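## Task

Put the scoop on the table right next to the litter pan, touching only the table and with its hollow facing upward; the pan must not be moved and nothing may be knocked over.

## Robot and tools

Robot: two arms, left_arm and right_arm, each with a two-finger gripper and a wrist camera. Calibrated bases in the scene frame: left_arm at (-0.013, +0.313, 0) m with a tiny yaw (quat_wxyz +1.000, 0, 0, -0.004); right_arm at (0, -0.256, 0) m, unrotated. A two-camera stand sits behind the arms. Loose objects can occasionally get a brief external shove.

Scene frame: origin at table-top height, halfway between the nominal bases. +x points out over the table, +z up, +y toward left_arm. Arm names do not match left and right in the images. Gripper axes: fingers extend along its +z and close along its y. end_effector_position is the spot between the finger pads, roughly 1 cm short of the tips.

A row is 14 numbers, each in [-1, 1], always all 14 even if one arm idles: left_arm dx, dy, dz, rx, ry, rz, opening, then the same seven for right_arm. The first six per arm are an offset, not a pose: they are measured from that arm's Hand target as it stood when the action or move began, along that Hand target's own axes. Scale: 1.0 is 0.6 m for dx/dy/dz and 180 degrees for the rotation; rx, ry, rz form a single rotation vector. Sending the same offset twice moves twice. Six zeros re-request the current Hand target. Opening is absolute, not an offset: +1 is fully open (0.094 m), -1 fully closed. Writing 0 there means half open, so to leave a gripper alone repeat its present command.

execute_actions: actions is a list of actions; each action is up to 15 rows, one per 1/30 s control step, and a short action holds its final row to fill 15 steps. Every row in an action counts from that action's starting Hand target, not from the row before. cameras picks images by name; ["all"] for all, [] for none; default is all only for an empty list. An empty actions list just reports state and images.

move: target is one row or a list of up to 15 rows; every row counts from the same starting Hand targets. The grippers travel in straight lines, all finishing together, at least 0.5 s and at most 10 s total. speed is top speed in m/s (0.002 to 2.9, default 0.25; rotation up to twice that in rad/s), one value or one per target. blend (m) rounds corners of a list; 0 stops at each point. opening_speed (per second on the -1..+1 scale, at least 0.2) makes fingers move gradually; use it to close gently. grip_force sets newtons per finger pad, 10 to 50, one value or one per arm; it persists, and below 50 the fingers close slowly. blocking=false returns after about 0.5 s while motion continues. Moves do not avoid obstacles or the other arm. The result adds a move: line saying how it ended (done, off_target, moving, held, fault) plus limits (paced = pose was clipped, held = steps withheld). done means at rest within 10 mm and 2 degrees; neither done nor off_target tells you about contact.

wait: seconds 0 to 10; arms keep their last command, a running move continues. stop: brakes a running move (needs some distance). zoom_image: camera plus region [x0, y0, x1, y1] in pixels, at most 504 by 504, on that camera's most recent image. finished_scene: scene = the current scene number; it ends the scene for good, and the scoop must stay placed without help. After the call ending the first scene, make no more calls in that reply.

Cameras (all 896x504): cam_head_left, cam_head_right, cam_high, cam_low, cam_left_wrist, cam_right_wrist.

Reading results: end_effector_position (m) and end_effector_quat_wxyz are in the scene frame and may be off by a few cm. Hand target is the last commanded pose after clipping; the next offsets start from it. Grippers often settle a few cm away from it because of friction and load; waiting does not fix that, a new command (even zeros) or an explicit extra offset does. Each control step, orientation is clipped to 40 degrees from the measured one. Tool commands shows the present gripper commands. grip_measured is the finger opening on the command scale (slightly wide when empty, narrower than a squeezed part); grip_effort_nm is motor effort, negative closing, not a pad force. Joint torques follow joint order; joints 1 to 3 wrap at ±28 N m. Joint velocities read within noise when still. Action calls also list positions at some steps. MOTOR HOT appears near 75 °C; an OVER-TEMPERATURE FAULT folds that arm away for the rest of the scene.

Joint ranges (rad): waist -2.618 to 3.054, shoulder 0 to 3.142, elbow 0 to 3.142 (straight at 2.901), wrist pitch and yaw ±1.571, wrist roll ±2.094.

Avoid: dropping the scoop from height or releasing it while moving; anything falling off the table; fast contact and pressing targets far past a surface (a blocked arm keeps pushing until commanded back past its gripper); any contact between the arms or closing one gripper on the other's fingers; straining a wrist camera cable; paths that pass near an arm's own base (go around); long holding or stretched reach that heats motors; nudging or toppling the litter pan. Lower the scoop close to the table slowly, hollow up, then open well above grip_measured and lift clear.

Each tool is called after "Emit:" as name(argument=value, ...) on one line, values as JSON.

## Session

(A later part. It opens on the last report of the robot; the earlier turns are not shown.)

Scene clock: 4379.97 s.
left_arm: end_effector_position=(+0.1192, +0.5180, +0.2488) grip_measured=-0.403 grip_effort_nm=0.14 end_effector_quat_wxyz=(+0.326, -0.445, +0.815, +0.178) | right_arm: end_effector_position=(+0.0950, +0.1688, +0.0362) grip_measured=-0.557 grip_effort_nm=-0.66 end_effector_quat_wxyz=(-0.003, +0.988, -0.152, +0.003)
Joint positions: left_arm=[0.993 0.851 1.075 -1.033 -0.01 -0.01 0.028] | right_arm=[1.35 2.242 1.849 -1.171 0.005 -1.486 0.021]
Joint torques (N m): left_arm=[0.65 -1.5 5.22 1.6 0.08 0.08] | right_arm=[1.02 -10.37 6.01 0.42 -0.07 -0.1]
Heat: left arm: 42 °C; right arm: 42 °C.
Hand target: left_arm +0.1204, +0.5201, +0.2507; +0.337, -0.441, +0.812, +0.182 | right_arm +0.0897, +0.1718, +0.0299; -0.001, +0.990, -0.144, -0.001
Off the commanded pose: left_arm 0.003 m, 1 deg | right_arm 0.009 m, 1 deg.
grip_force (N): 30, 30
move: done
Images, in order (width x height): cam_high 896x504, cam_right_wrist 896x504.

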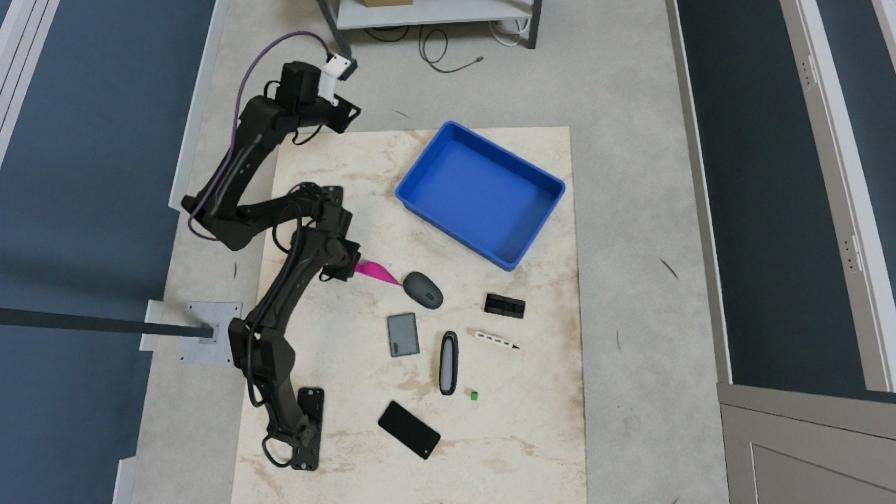

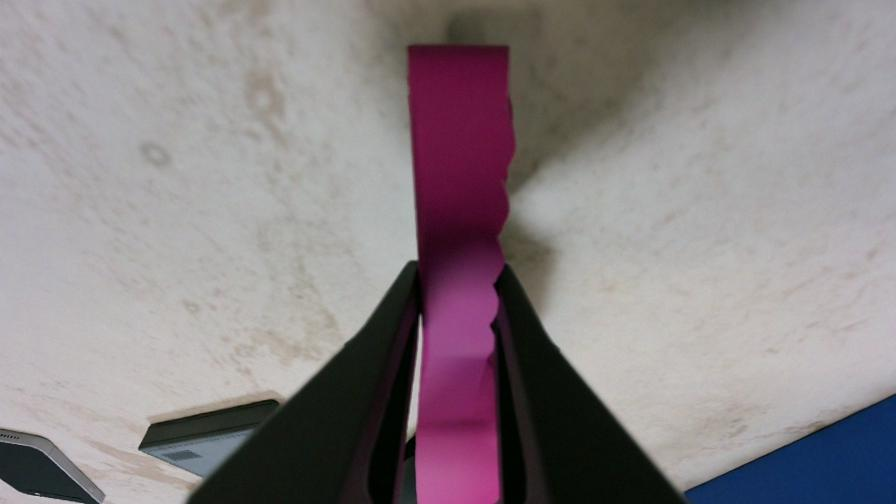

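Emit:
move(target=[[0,0,0,0,0,0,-0.4, -0.016,0.0048,-0.0333,0,0,0,-1],[0,0,0,0,0,0,-0.4, -0.0362,0.0073,-0.0167,0,0,0,-1],[0,0,0,0,0,0,-0.4, -0.0362,0.0073,0.0067,0,0,0,-1]], speed=[0.12,0.12,0.05], blend=[0.01,0.01,0], cameras=["cam_right_wrist", "cam_high"])

Scene clock: 4392.80 s.
left_arm: end_effector_position=(+0.1192, +0.5180, +0.2488) grip_measured=-0.403 grip_effort_nm=0.14 end_effector_quat_wxyz=(+0.326, -0.445, +0.815, +0.178) | right_arm: end_effector_position=(+0.0700, +0.1706, +0.0309) grip_measured=-0.557 grip_effort_nm=-0.66 end_effector_quat_wxyz=(+0.001, +0.990, -0.142, +0.003)
Joint positions: left_arm=[0.993 0.851 1.075 -1.033 -0.01 -0.01 0.028] | right_arm=[1.408 2.242 1.828 -1.158 0.007 -1.449 0.021]
Joint torques (N m): left_arm=[0.66 -1.52 5.2 1.6 0.1 0.1] | right_arm=[0.24 -10.84 5.7 0.49 -0.09 0.02]
Heat: left arm: 42 °C; right arm: 41 °C.
Hand target: left_arm +0.1204, +0.5201, +0.2507; +0.337, -0.441, +0.812, +0.182 | right_arm +0.0677, +0.1739, +0.0260; -0.001, +0.990, -0.144, -0.001
Off the commanded pose: left_arm 0.003 m, 1 deg | right_arm 0.006 m, 1 deg.
grip_force (N): 30, 30
move: done; blend cut to 0.0079 m at target 1, 0.007 m at target 2
Images, in order (width x height): cam_high 896x504, cam_right_wrist 896x504.

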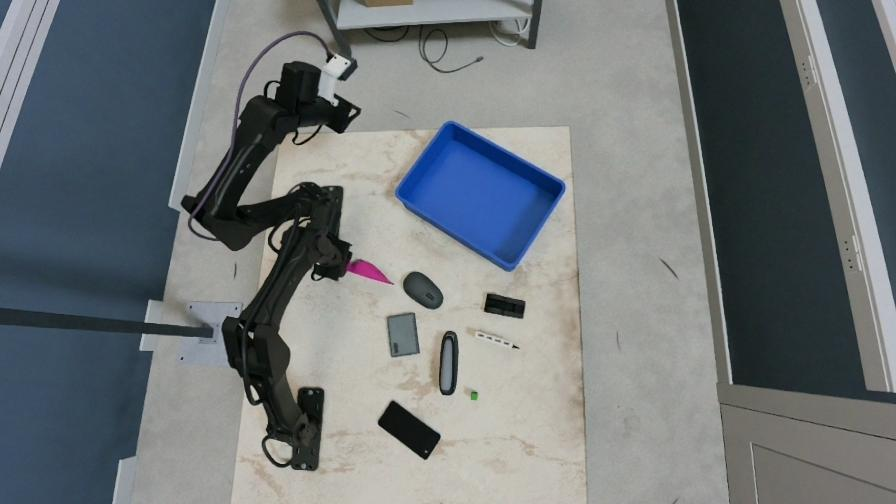

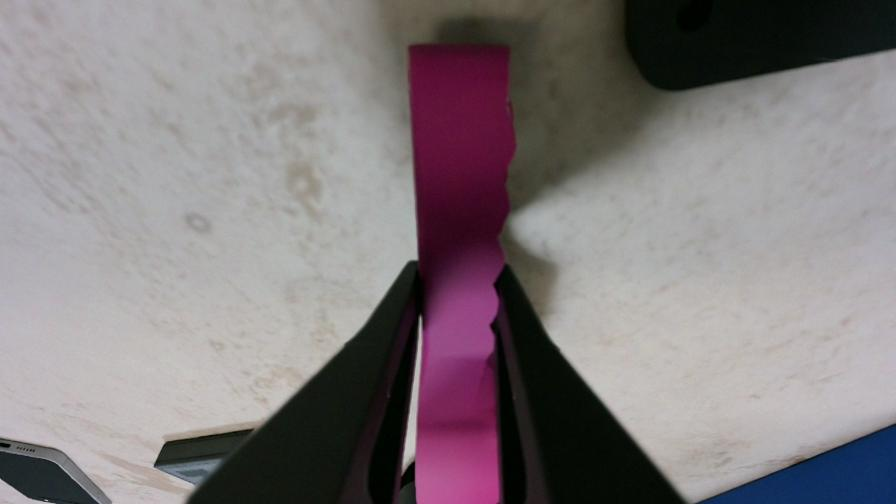

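Emit:
move(target=[[0,0,0,0,0,0,-0.4, 0,0,0.0083,0,0,0,-1],[0,0,0,0,0,0,-0.4, 0,0,0.0083,0,0,0,0],[0,0,0,0,0,0,-0.4, 0,0,-0.15,0,0,0,0]], speed=[0.04,0.05,0.08], blend=0, opening_speed=0.25, cameras=["cam_right_wrist", "cam_high"])

Scene clock: 4404.40 s.
left_arm: end_effector_position=(+0.1193, +0.5179, +0.2488) grip_measured=-0.403 grip_effort_nm=0.14 end_effector_quat_wxyz=(+0.326, -0.445, +0.815, +0.178) | right_arm: end_effector_position=(+0.0740, +0.1707, +0.0907) grip_measured=-0.002 grip_effort_nm=0.11 end_effector_quat_wxyz=(+0.006, +0.990, -0.142, +0.014)
Joint positions: left_arm=[0.993 0.851 1.075 -1.033 -0.009 -0.01 0.028] | right_arm=[1.408 2.242 2.065 -1.406 0.028 -1.449 0.047]
Joint torques (N m): left_arm=[0.59 -1.5 5.29 1.62 0.07 0.09] | right_arm=[0.08 -11.77 6.01 0.33 -0.09 -0.02]
Heat: left arm: 42 °C; right arm: 41 °C.
Hand target: left_arm +0.1205, +0.5201, +0.2507; +0.337, -0.441, +0.812, +0.182 | right_arm +0.0724, +0.1724, +0.0913; +0.004, +0.990, -0.142, +0.009 (not the last commanded pose)
Off the commanded pose: left_arm 0.003 m, 1 deg | right_arm 0.026 m, 2 deg.
grip_force (N): 30, 30
move: held (right_arm; a check stopped the path); path passed 2 of 3 targets; limits=held
pose unreachable (right arm): on one or more control steps of this call, first in action 0 (counted from 0), this arm could not follow its commanded pose, so it was not sent that pose on those steps. It may still have moved: this result reports where it is.
cause: moving toward the commanded pose would bring a part of the arm too close to another arm (this arm's wrist camera and the left arm's upper arm (the part past joint 2), at the place that arm is still heading or pushing toward).
Images, in order (width x height): cam_high 896x504, cam_right_wrist 896x504.

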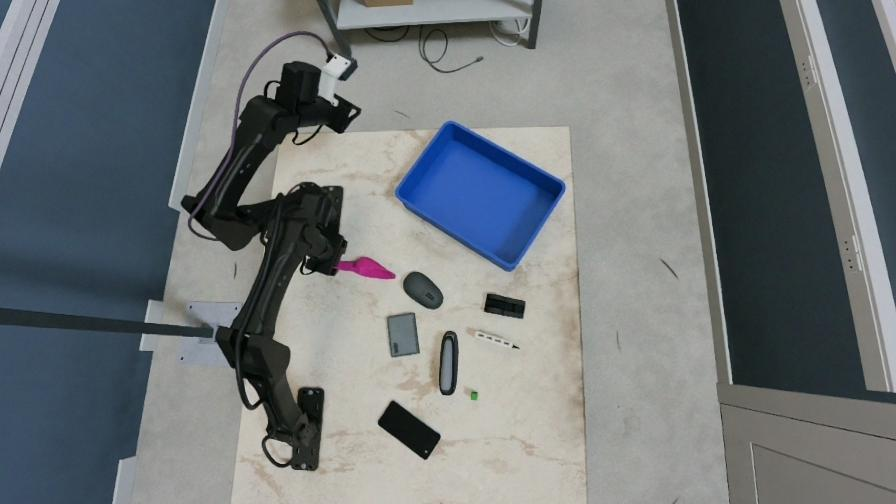

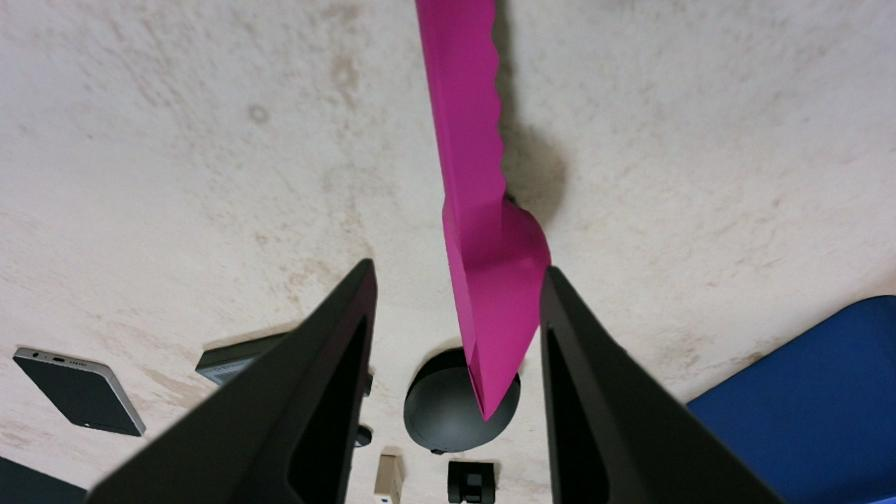

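Emit:
move(target=[[0,0,0,0,0,0,-0.4, 0.0953,0.0248,-0.0648,0,0,0,0],[0,0,0,0,0,0,-0.4, 0.2062,0.1722,-0.2097,0.2533,-0.2678,0.4457,-0.15]], speed=[0.12,0.4], blend=[0.02,0], cameras=["cam_high"])

Emit:
zoom_image(camera="cam_high", region=[290, 230, 430, 310])

Scene clock: 4454.57 s.
left_arm: end_effector_position=(+0.1193, +0.5179, +0.2488) grip_measured=-0.403 grip_effort_nm=0.14 end_effector_quat_wxyz=(+0.326, -0.445, +0.815, +0.178) | right_arm: end_effector_position=(+0.1603, +0.0370, +0.2086) grip_measured=-0.148 grip_effort_nm=-0.11 end_effector_quat_wxyz=(+0.379, -0.529, +0.699, +0.297)
Joint positions: left_arm=[0.993 0.851 1.075 -1.033 -0.009 -0.01 0.028] | right_arm=[0.869 1.012 0.785 -0.387 -0.372 -0.234 0.04]
Joint torques (N m): left_arm=[0.65 -1.51 5.27 1.61 0.07 0.07] | right_arm=[0.58 -4.21 7.12 2.03 -0.14 0.06]
Heat: left arm: 42 °C; right arm: 41 °C.
Hand target: left_arm +0.1205, +0.5201, +0.2507; +0.337, -0.441, +0.812, +0.182 | right_arm +0.1597, +0.0396, +0.2199; +0.397, -0.526, +0.687, +0.305
Off the commanded pose: left_arm 0.003 m, 1 deg | right_arm 0.012 m, 3 deg.
grip_force (N): 30, 30
move: off_target (right_arm); target 2's new opening was sent with right_arm's hand 0.012 m and 3 deg from that target
Images, in order (width x height): cam_high 896x504.

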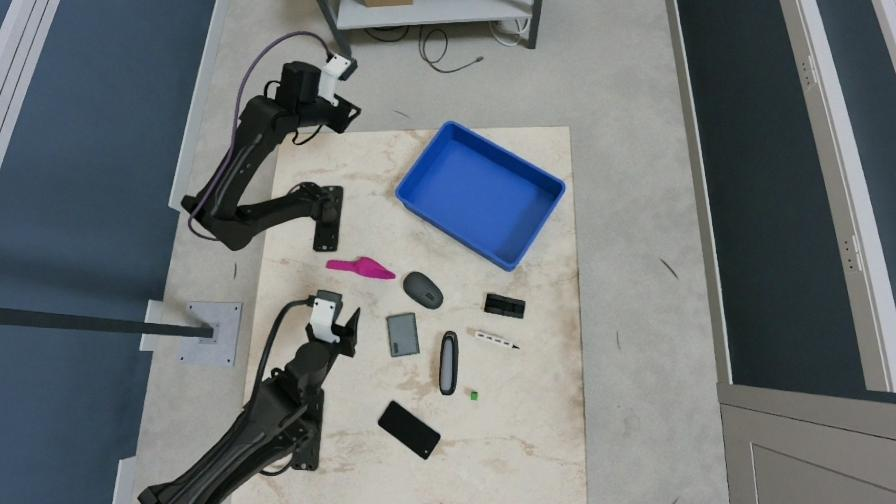

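Scaled by 3.600.

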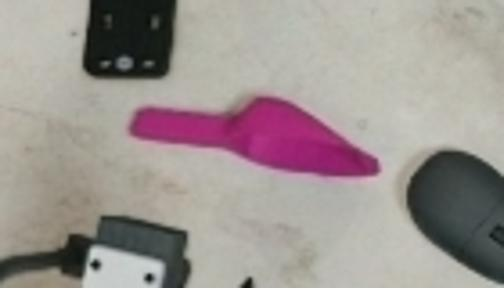

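Emit:
zoom_image(camera="cam_high", region=[320, 250, 400, 290])

Scaled by 6.300.

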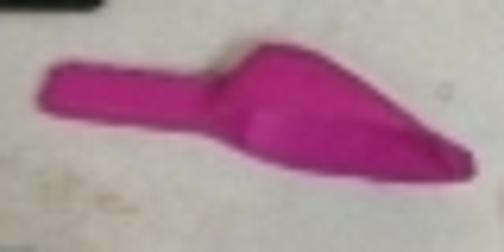

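Emit:
move(target=[0,0,0,0,0,0,-0.4, 0.137,0.0715,0.129,-0.0558,-0.0125,0.485,-0.15], speed=0.4, cameras=["cam_right_wrist", "cam_high"])

Scene clock: 4497.23 s.
left_arm: end_effector_position=(+0.1193, +0.5179, +0.2488) grip_measured=-0.403 grip_effort_nm=0.14 end_effector_quat_wxyz=(+0.326, -0.445, +0.815, +0.178) | right_arm: end_effector_position=(+0.1243, +0.0732, +0.1070) grip_measured=-0.148 grip_effort_nm=-0.11 end_effector_quat_wxyz=(+0.038, +0.074, +0.831, +0.550)
Joint positions: left_arm=[0.993 0.851 1.075 -1.033 -0.009 -0.01 0.028] | right_arm=[1.028 1.24 0.306 0.503 -0.353 1.432 0.04]
Joint torques (N m): left_arm=[0.58 -1.48 5.23 1.62 0.08 0.1] | right_arm=[0.81 -2.66 5.96 2.15 0.08 -0.08]
Heat: left arm: 42 °C; right arm: 41 °C.
Hand target: left_arm +0.1205, +0.5201, +0.2507; +0.337, -0.441, +0.812, +0.182 | right_arm +0.1249, +0.0759, +0.1099; +0.046, +0.069, +0.826, +0.557
Off the commanded pose: left_arm 0.003 m, 1 deg | right_arm 0.004 m, 1 deg.
grip_force (N): 30, 30
move: done
Images, in order (width x height): cam_high 896x504, cam_right_wrist 896x504.

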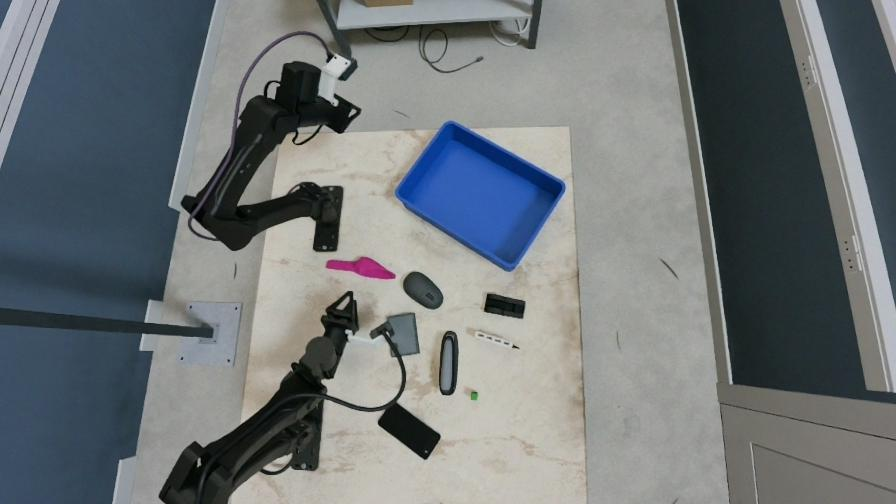

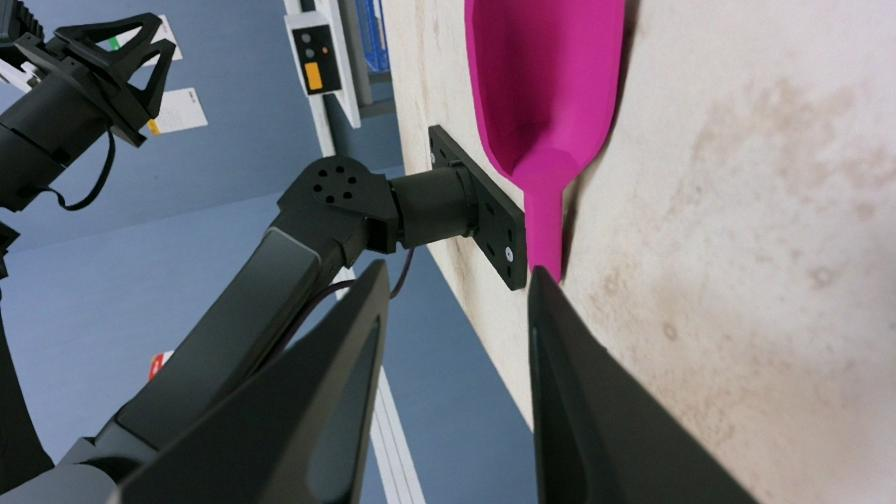

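Emit:
zoom_image(camera="cam_right_wrist", region=[430, 0, 680, 290])

Scaled by 1.738.

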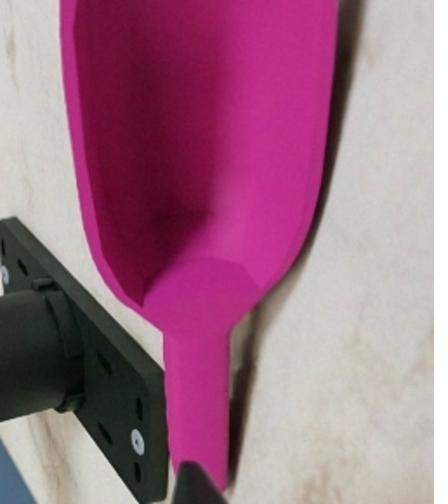

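Emit:
move(target=[[0,0,0,0,0,0,-0.4, 0.0085,-0.0068,0.1783,0,0,0,-0.15],[0,0,0,0,0,0,-0.4, 0.0085,-0.0068,0.1783,0,0,0,-1]], speed=[0.12,0.05], blend=0, opening_speed=0.5, grip_force=30, cameras=["cam_right_wrist"])

Scene clock: 4538.70 s.
left_arm: end_effector_position=(+0.1193, +0.5179, +0.2488) grip_measured=-0.403 grip_effort_nm=0.14 end_effector_quat_wxyz=(+0.326, -0.445, +0.815, +0.178) | right_arm: end_effector_position=(+0.1334, +0.1647, +0.0605) grip_measured=-0.902 grip_effort_nm=-0.63 end_effector_quat_wxyz=(+0.039, +0.073, +0.832, +0.548)
Joint positions: left_arm=[0.993 0.851 1.075 -1.033 -0.009 -0.01 0.028] | right_arm=[1.171 1.807 0.549 0.839 -0.222 1.49 0.005]
Joint torques (N m): left_arm=[0.65 -1.46 5.19 1.62 0.06 0.09] | right_arm=[0.64 -5.83 6.72 2.01 0.11 -0.08]
Heat: left arm: 42 °C; right arm: 41 °C.
Hand target: left_arm +0.1205, +0.5201, +0.2507; +0.337, -0.441, +0.812, +0.182 | right_arm +0.1361, +0.1730, +0.0659; +0.046, +0.069, +0.827, +0.557
Off the commanded pose: left_arm 0.003 m, 1 deg | right_arm 0.010 m, 2 deg.
grip_force (N): 30, 30
move: done; target 2's new opening was sent with right_arm's hand 0.013 m and 2 deg from that target
Images, in order (width x height): cam_right_wrist 896x504.

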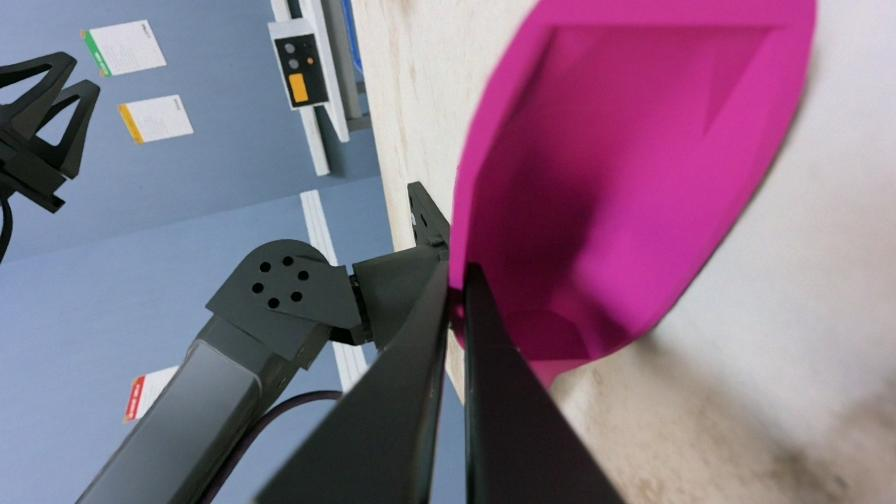

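Emit:
move(target=[[0,0,0,0,0,0,-0.4, -0.0055,0.0882,-0.0712,0,0,0,-1],[0,0,0,0,0,0,-0.4, -0.0675,0.0683,-0.0938,0.4126,0.1442,-0.2715,-1],[0,0,0,0,0,0,-0.4, -0.1798,0.074,-0.0577,0.3126,0.2841,-0.5349,-1],[0,0,0,0,0,0,-0.4, -0.2777,0.0832,0.0008,0.132,0.4121,-0.7759,-1]], speed=[0.2,0.4,0.4,0.4], blend=[0.02,0.03,0.03,0], cameras=["cam_right_wrist", "cam_high"])

Scene clock: 4578.97 s.
left_arm: end_effector_position=(+0.1193, +0.5179, +0.2488) grip_measured=-0.403 grip_effort_nm=0.14 end_effector_quat_wxyz=(+0.326, -0.445, +0.815, +0.178) | right_arm: end_effector_position=(+0.3027, +0.1601, +0.1130) grip_measured=-0.903 grip_effort_nm=-0.66 end_effector_quat_wxyz=(-0.096, +0.946, -0.308, +0.040)
Joint positions: left_arm=[0.993 0.851 1.075 -1.033 -0.009 -0.01 0.028] | right_arm=[0.946 2.43 2.459 -1.393 0.018 -1.567 0.005]
Joint torques (N m): left_arm=[0.68 -1.51 5.29 1.63 0.08 0.09] | right_arm=[-0.28 -11.3 8.8 0.59 -0.18 -0.11]
Heat: left arm: 42 °C; right arm: 41 °C.
Hand target: left_arm +0.1205, +0.5201, +0.2507; +0.337, -0.441, +0.812, +0.182 | right_arm +0.3036, +0.1644, +0.1120; -0.099, +0.946, -0.306, +0.032
Off the commanded pose: left_arm 0.003 m, 1 deg | right_arm 0.005 m, 1 deg.
grip_force (N): 30, 30
move: done
Images, in order (width x height): cam_high 896x504, cam_right_wrist 896x504.

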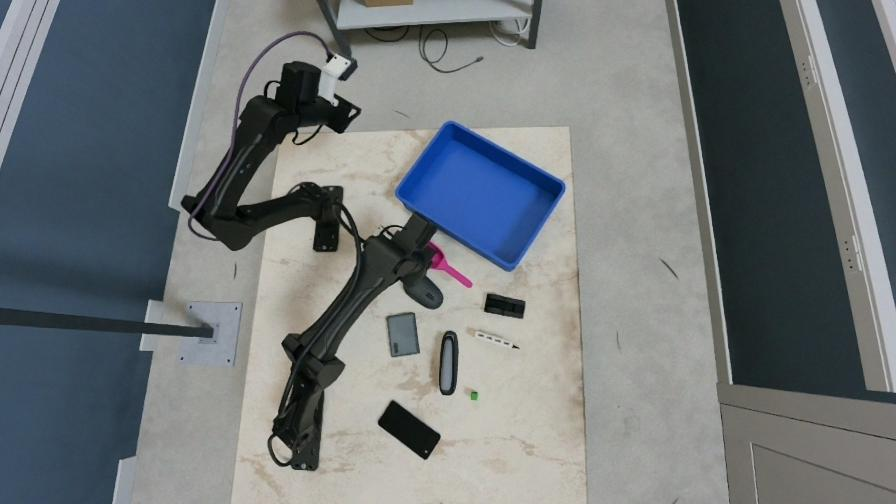

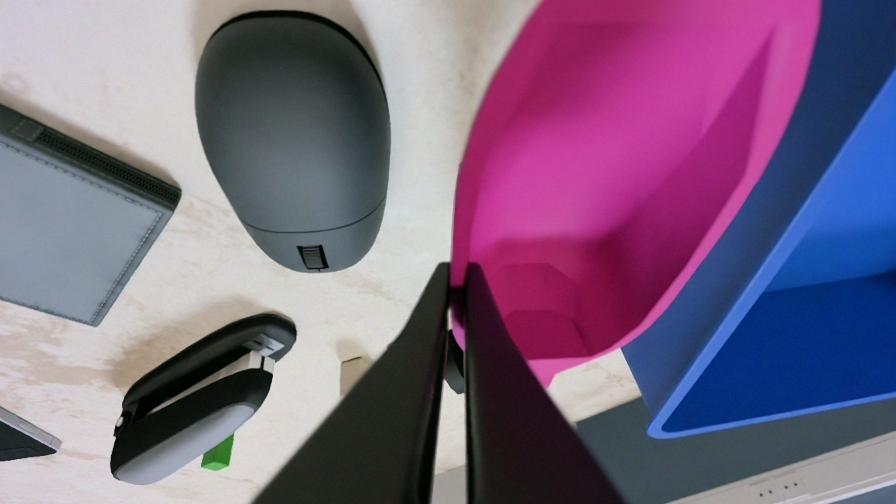

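Emit:
move(target=[0,0,0,0,0,0,-0.4,-0.0216,-0.0337,0.1007,0,0,0,-1], speed=0.15, cameras=["cam_right_wrist","cam_high"])

Scene clock: 4634.33 s.
left_arm: end_effector_position=(+0.1193, +0.5179, +0.2488) grip_measured=-0.403 grip_effort_nm=0.14 end_effector_quat_wxyz=(+0.326, -0.445, +0.815, +0.178) | right_arm: end_effector_position=(+0.3142, +0.1929, +0.0595) grip_measured=-0.903 grip_effort_nm=-0.66 end_effector_quat_wxyz=(-0.097, +0.947, -0.304, +0.039)
Joint positions: left_arm=[0.993 0.851 1.075 -1.033 -0.009 -0.01 0.028] | right_arm=[0.964 2.628 2.613 -1.346 0.018 -1.558 0.005]
Joint torques (N m): left_arm=[0.64 -1.47 5.24 1.61 0.07 0.11] | right_arm=[0.43 -12.25 8.85 0.62 -0.13 0.06]
Heat: left arm: 42 °C; right arm: 42 °C.
Hand target: left_arm +0.1205, +0.5201, +0.2507; +0.337, -0.441, +0.812, +0.182 | right_arm +0.3120, +0.1982, +0.0572; -0.099, +0.946, -0.306, +0.032
Off the commanded pose: left_arm 0.003 m, 1 deg | right_arm 0.006 m, 1 deg.
grip_force (N): 30, 30
move: done
Images, in order (width x height): cam_high 896x504, cam_right_wrist 896x504.

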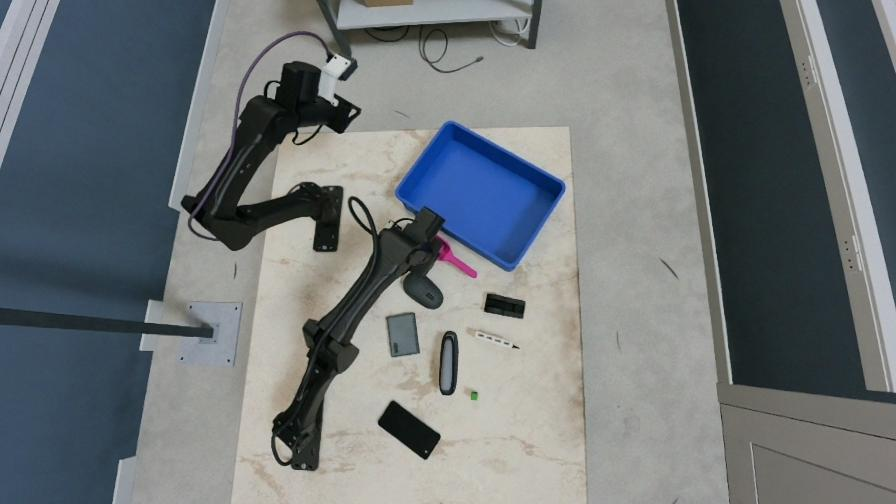

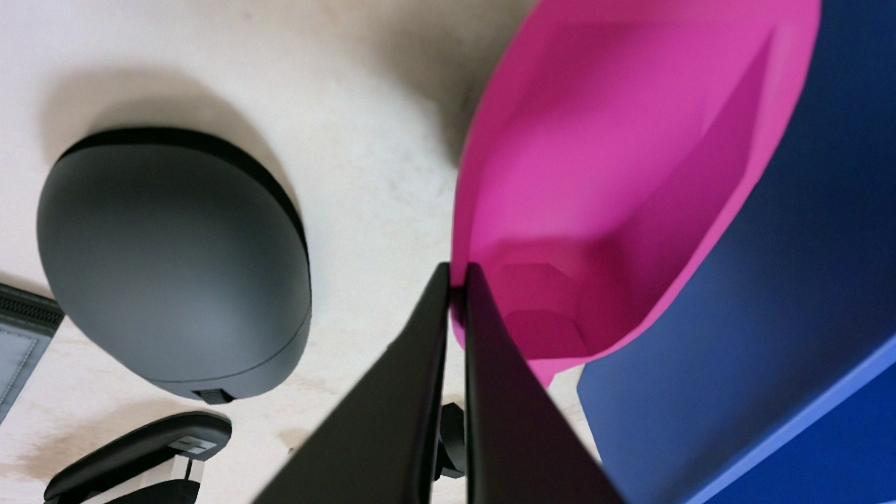

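Emit:
zoom_image(camera="cam_right_wrist", region=[440, 200, 896, 504])

Emit:
zoom_image(camera="cam_high", region=[360, 100, 600, 340])

Scaled by 1.105.

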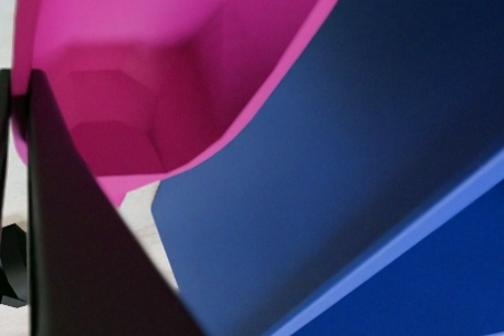

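Scaled by 2.100.

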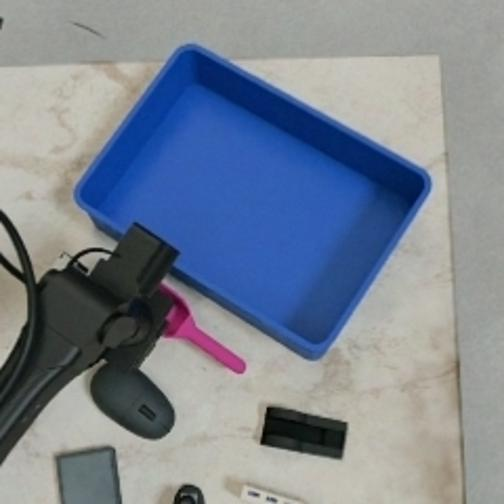

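Emit:
move(target=[0,0,0,0,0,0,-0.4,-0.0051,-0.0026,0.0601,0,0,0,-1], speed=0.06, cameras=["cam_right_wrist","cam_high"])

Scene clock: 4663.07 s.
left_arm: end_effector_position=(+0.1193, +0.5179, +0.2488) grip_measured=-0.403 grip_effort_nm=0.14 end_effector_quat_wxyz=(+0.326, -0.445, +0.815, +0.178) | right_arm: end_effector_position=(+0.3193, +0.2036, +0.0399) grip_measured=-0.903 grip_effort_nm=-0.66 end_effector_quat_wxyz=(-0.107, +0.945, -0.305, +0.042)
Joint positions: left_arm=[0.993 0.851 1.075 -1.033 -0.009 -0.01 0.028] | right_arm=[0.968 2.657 2.586 -1.269 0.019 -1.552 0.005]
Joint torques (N m): left_arm=[0.69 -1.52 5.29 1.58 0.08 0.09] | right_arm=[0.61 -11.73 5.93 0.86 -0.13 0.08]
Heat: left arm: 42 °C; right arm: 42 °C.
Hand target: left_arm +0.1205, +0.5201, +0.2507; +0.337, -0.441, +0.812, +0.182 | right_arm +0.3148, +0.2074, +0.0224; -0.100, +0.946, -0.306, +0.032
Off the commanded pose: left_arm 0.003 m, 1 deg | right_arm 0.019 m, 1 deg.
grip_force (N): 30, 30
move: off_target (right_arm)
Images, in order (width x height): cam_high 896x504, cam_right_wrist 896x504.

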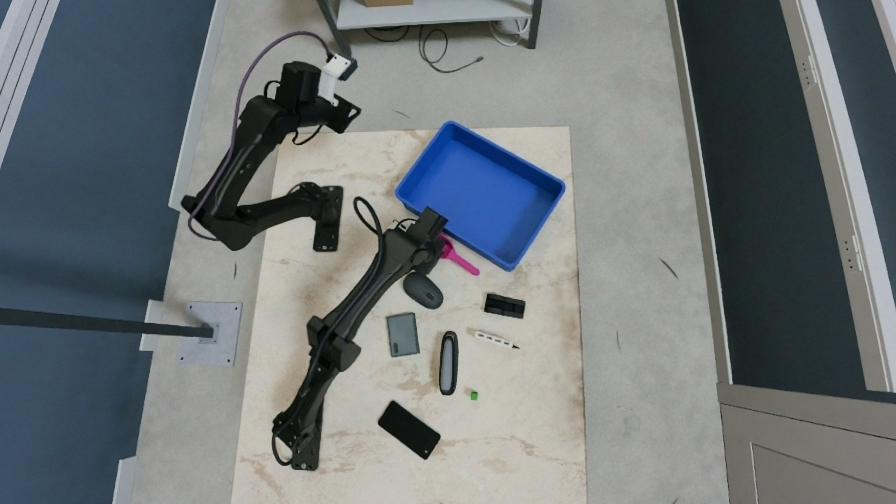

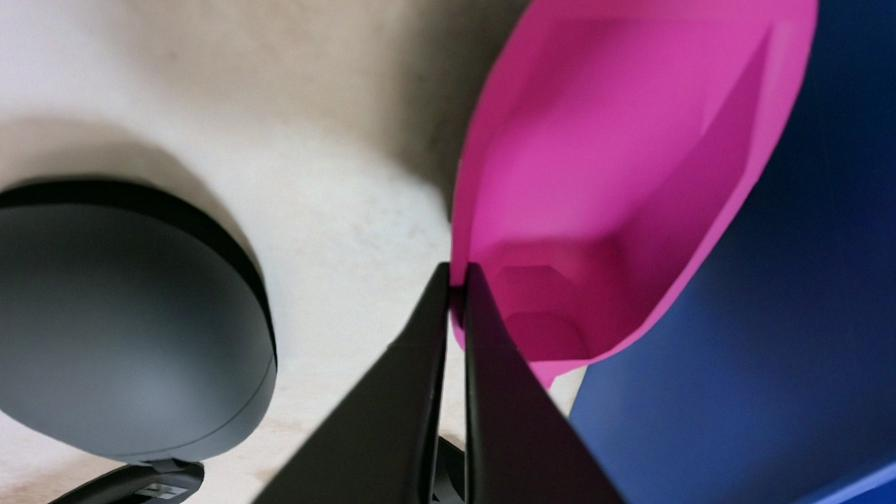

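Emit:
execute_actions(actions=[], cameras=["cam_low","cam_head_left","cam_head_right"])

Scene clock: 4671.40 s.
left_arm: end_effector_position=(+0.1193, +0.5179, +0.2488) grip_measured=-0.403 grip_effort_nm=0.14 end_effector_quat_wxyz=(+0.326, -0.445, +0.815, +0.178) | right_arm: end_effector_position=(+0.3194, +0.2037, +0.0399) grip_measured=-0.903 grip_effort_nm=-0.66 end_effector_quat_wxyz=(-0.108, +0.945, -0.305, +0.042)
Joint positions: left_arm=[0.993 0.851 1.075 -1.033 -0.009 -0.01 0.028] | right_arm=[0.968 2.657 2.586 -1.268 0.019 -1.552 0.005]
Joint velocities: within noise
Joint torques (N m): left_arm=[0.64 -1.51 5.23 1.62 0.1 0.1] | right_arm=[0.61 -11.73 5.9 0.88 -0.13 0.07]
Heat: left arm: 42 °C; right arm: 42 °C.
Hand target: left_arm +0.1205, +0.5201, +0.2507; +0.337, -0.441, +0.812, +0.182 | right_arm +0.3148, +0.2074, +0.0224; -0.100, +0.946, -0.306, +0.032
Tool commands: left_gripper/opening=-0.4 right_gripper/opening=-1.0
Off the commanded pose: left_arm 0.003 m, 1 deg | right_arm 0.019 m, 2 deg.
grip_force (N): 30, 30
Images, in order (width x height): cam_head_left 896x504, cam_head_right 896x504, cam_low 896x504.

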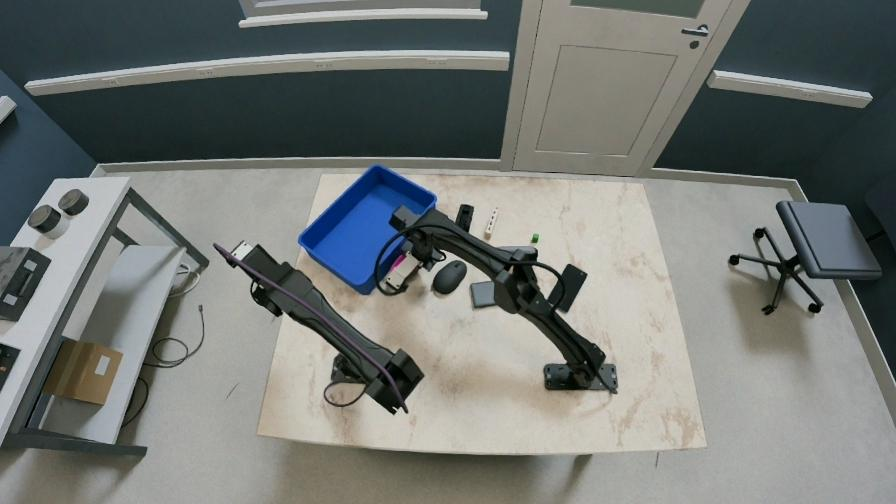

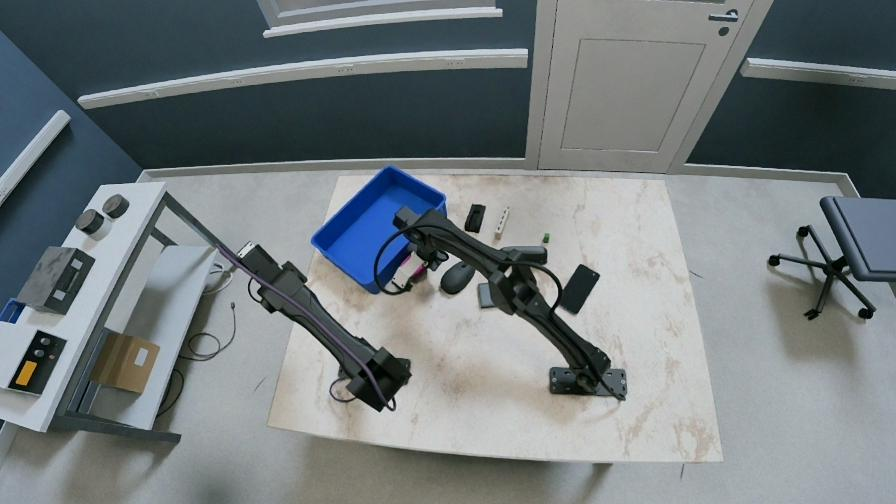

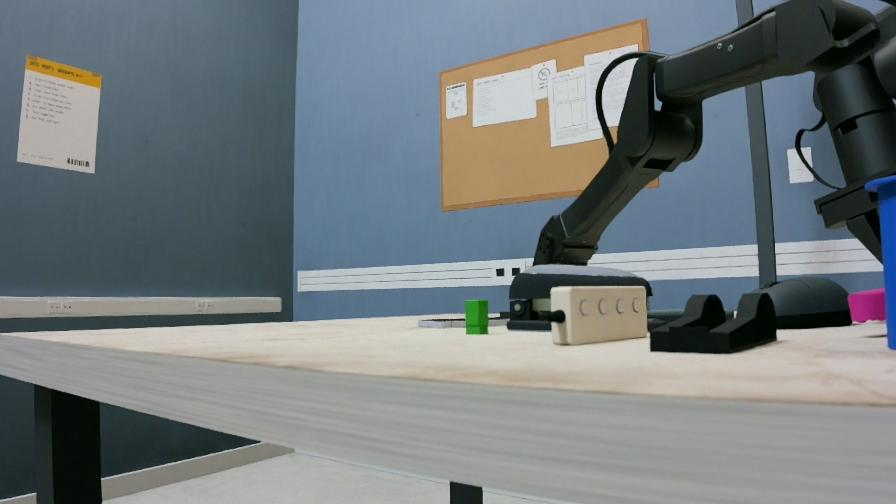

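Emit:
zoom_image(camera="cam_low", region=[740, 230, 896, 380])

Emit:
zoom_image(camera="cam_head_left", region=[340, 190, 500, 310])

Emit:
zoom_image(camera="cam_head_right", region=[350, 190, 510, 310])

Scaled by 3.231.

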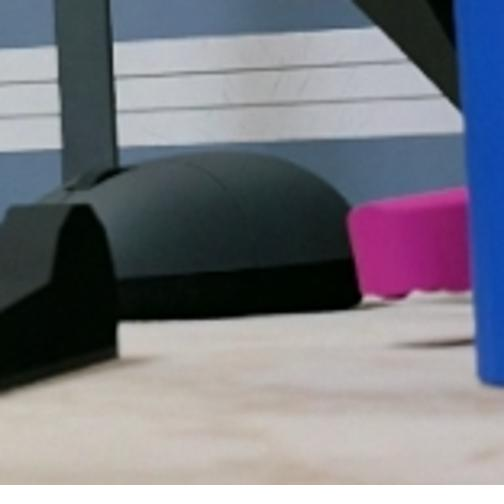

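Scaled by 3.150.

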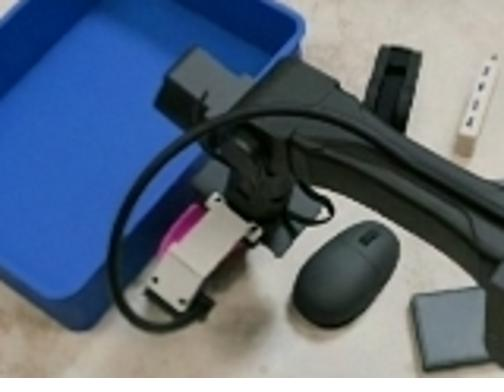

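Scaled by 3.150.

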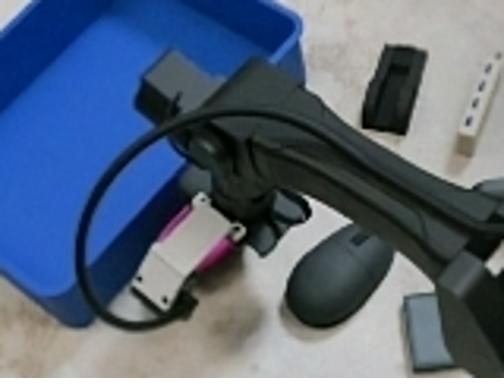

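Emit:
move(target=[0,0,0,0,0,0,-0.4,0,0,0,0,0.0278,0,-1], speed=0.06, cameras=["cam_right_wrist","cam_low"])

Scene clock: 4703.40 s.
left_arm: end_effector_position=(+0.1193, +0.5179, +0.2488) grip_measured=-0.403 grip_effort_nm=0.14 end_effector_quat_wxyz=(+0.326, -0.445, +0.815, +0.178) | right_arm: end_effector_position=(+0.3181, +0.2045, +0.0380) grip_measured=-0.903 grip_effort_nm=-0.66 end_effector_quat_wxyz=(-0.096, +0.943, -0.309, +0.079)
Joint positions: left_arm=[0.993 0.851 1.075 -1.033 -0.009 -0.01 0.028] | right_arm=[0.997 2.662 2.584 -1.266 0.104 -1.524 0.005]
Joint torques (N m): left_arm=[0.68 -1.51 5.18 1.62 0.08 0.1] | right_arm=[0.61 -11.19 7.42 0.72 0.02 0.08]
Heat: left arm: 42 °C; right arm: 41 °C.
Hand target: left_arm +0.1205, +0.5201, +0.2507; +0.337, -0.441, +0.812, +0.182 | right_arm +0.3149, +0.2072, +0.0222; -0.086, +0.944, -0.310, +0.074
Off the commanded pose: left_arm 0.003 m, 1 deg | right_arm 0.016 m, 1 deg.
grip_force (N): 30, 30
move: off_target (right_arm)
Images, in order (width x height): cam_low 896x504, cam_right_wrist 896x504.

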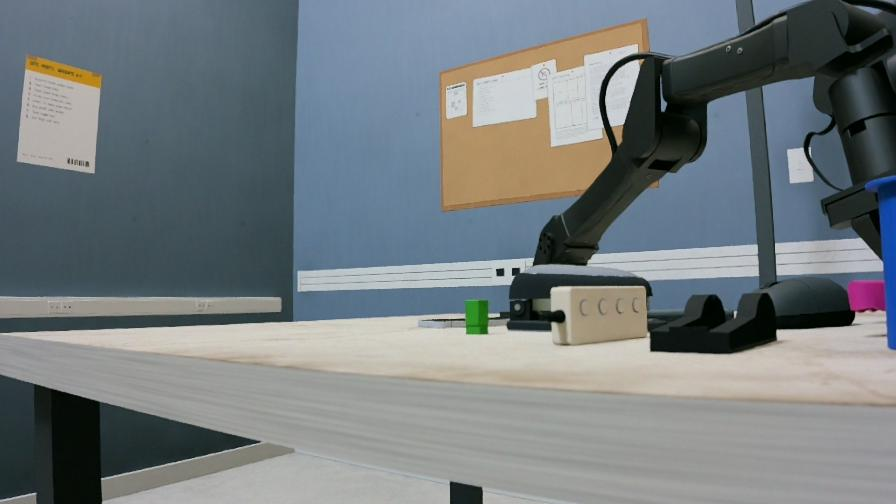

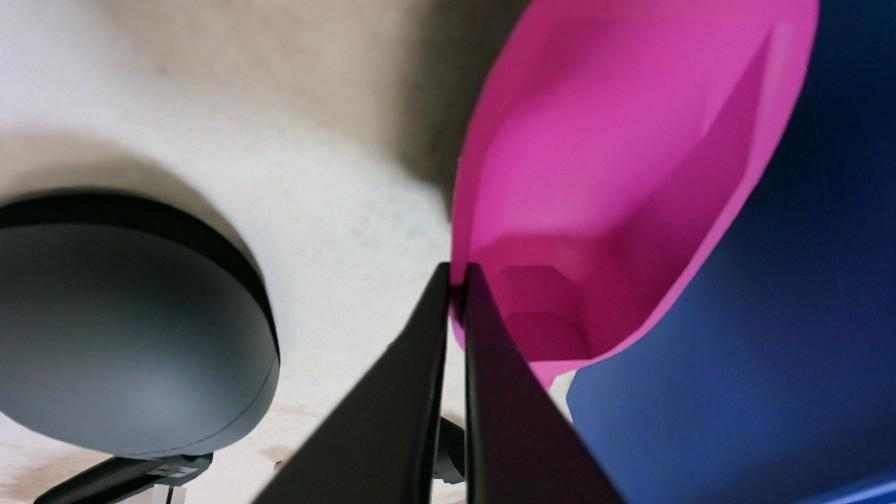

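Emit:
move(target=[0,0,0,0,0,0,-0.4,0.0061,-0.0027,-0.016,0,-0.0222,0,-1], speed=0.06, cameras=["cam_right_wrist","cam_low"])

Scene clock: 4726.67 s.
left_arm: end_effector_position=(+0.1193, +0.5179, +0.2488) grip_measured=-0.403 grip_effort_nm=0.14 end_effector_quat_wxyz=(+0.326, -0.445, +0.815, +0.178) | right_arm: end_effector_position=(+0.3177, +0.2043, +0.0394) grip_measured=-0.903 grip_effort_nm=-0.66 end_effector_quat_wxyz=(-0.102, +0.944, -0.308, +0.054)
Joint positions: left_arm=[0.993 0.851 1.075 -1.033 -0.009 -0.01 0.028] | right_arm=[0.98 2.666 2.601 -1.279 0.048 -1.537 0.005]
Joint torques (N m): left_arm=[0.72 -1.46 5.2 1.61 0.1 0.07] | right_arm=[-0.58 -12.04 8.59 0.55 -0.24 -0.08]
Heat: left arm: 42 °C; right arm: 42 °C.
Hand target: left_arm +0.1205, +0.5201, +0.2507; +0.337, -0.441, +0.812, +0.182 | right_arm +0.3169, +0.2052, +0.0322; -0.097, +0.946, -0.307, +0.041
Off the commanded pose: left_arm 0.003 m, 1 deg | right_arm 0.007 m, 2 deg.
grip_force (N): 30, 30
move: done
Images, in order (width x height): cam_low 896x504, cam_right_wrist 896x504.

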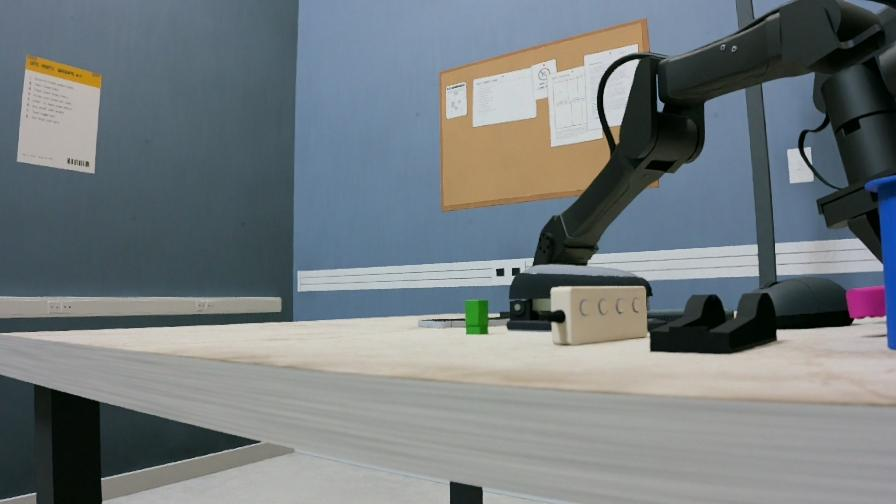

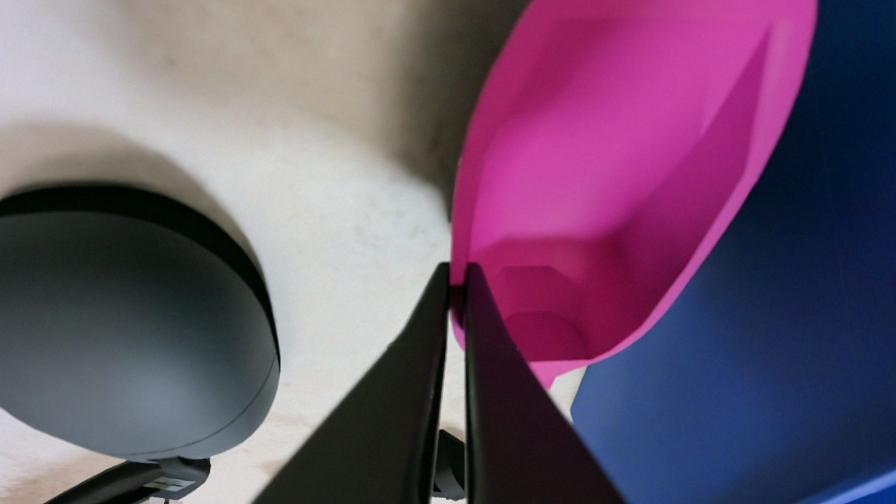

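Emit:
move(target=[[0,0,0,0,0,0,-0.4,0,0,0,0,0,0,-0.45],[0,0,0,0,0,0,-0.4,0,0,-0.15,0,0,0,-0.45],[0,0,0,0,0,0,-0.4,0.041,0.31,-0.405,0,0,0,-0.45]], speed=[0.07,0.07,0.25], blend=[0,0.03,0], opening_speed=0.25, cameras=["cam_high","cam_low"])

Scene clock: 4740.40 s.
left_arm: end_effector_position=(+0.1193, +0.5179, +0.2488) grip_measured=-0.403 grip_effort_nm=0.14 end_effector_quat_wxyz=(+0.326, -0.445, +0.815, +0.178) | right_arm: end_effector_position=(+0.2012, +0.0085, +0.2263) grip_measured=-0.452 grip_effort_nm=0.10 end_effector_quat_wxyz=(-0.090, +0.946, -0.308, +0.048)
Joint positions: left_arm=[0.993 0.851 1.075 -1.033 -0.009 -0.01 0.028] | right_arm=[0.934 1.672 1.798 -1.496 0.033 -1.582 0.026]
Joint torques (N m): left_arm=[0.66 -1.5 5.26 1.63 0.08 0.1] | right_arm=[-0.69 -8.73 5.59 0.56 -0.18 -0.09]
Heat: left arm: 42 °C; right arm: 42 °C.
Hand target: left_arm +0.1205, +0.5201, +0.2507; +0.337, -0.441, +0.812, +0.182 | right_arm +0.1972, +0.0049, +0.2317; -0.097, +0.946, -0.307, +0.041
Off the commanded pose: left_arm 0.003 m, 1 deg | right_arm 0.008 m, 1 deg.
elbow stopped short (right arm): the move would have taken joint 3 (elbow) straighter than the controller allows.
grip_force (N): 30, 30
move: done
Images, in order (width x height): cam_high 896x504, cam_low 896x504.

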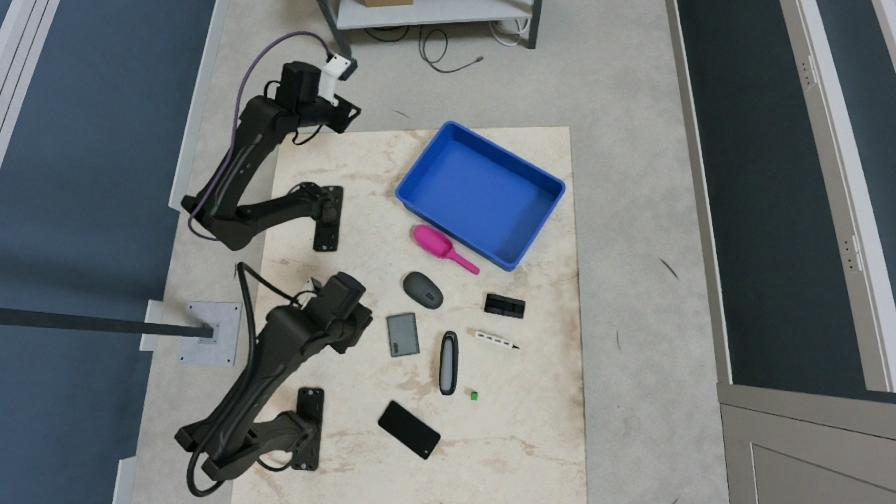

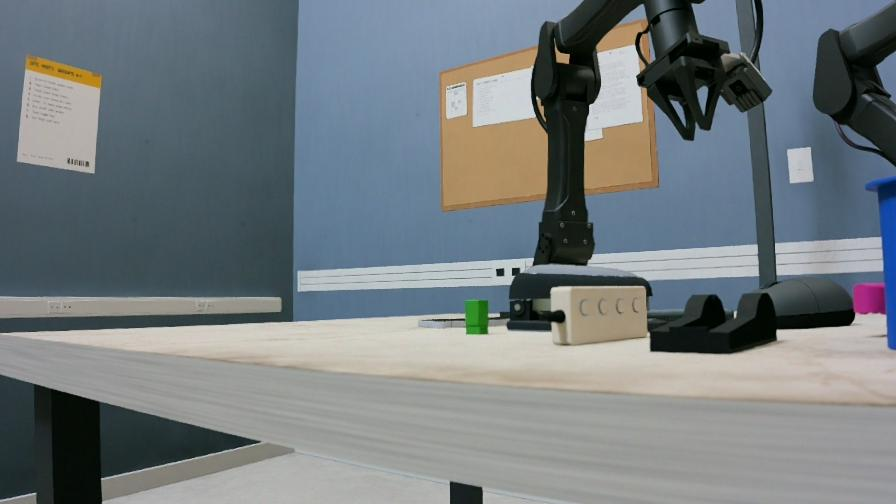

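Emit:
zoom_image(camera="cam_high", region=[380, 110, 580, 310])

Scaled by 2.520.

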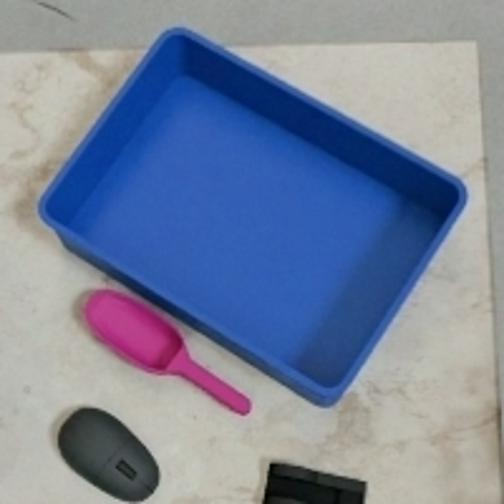

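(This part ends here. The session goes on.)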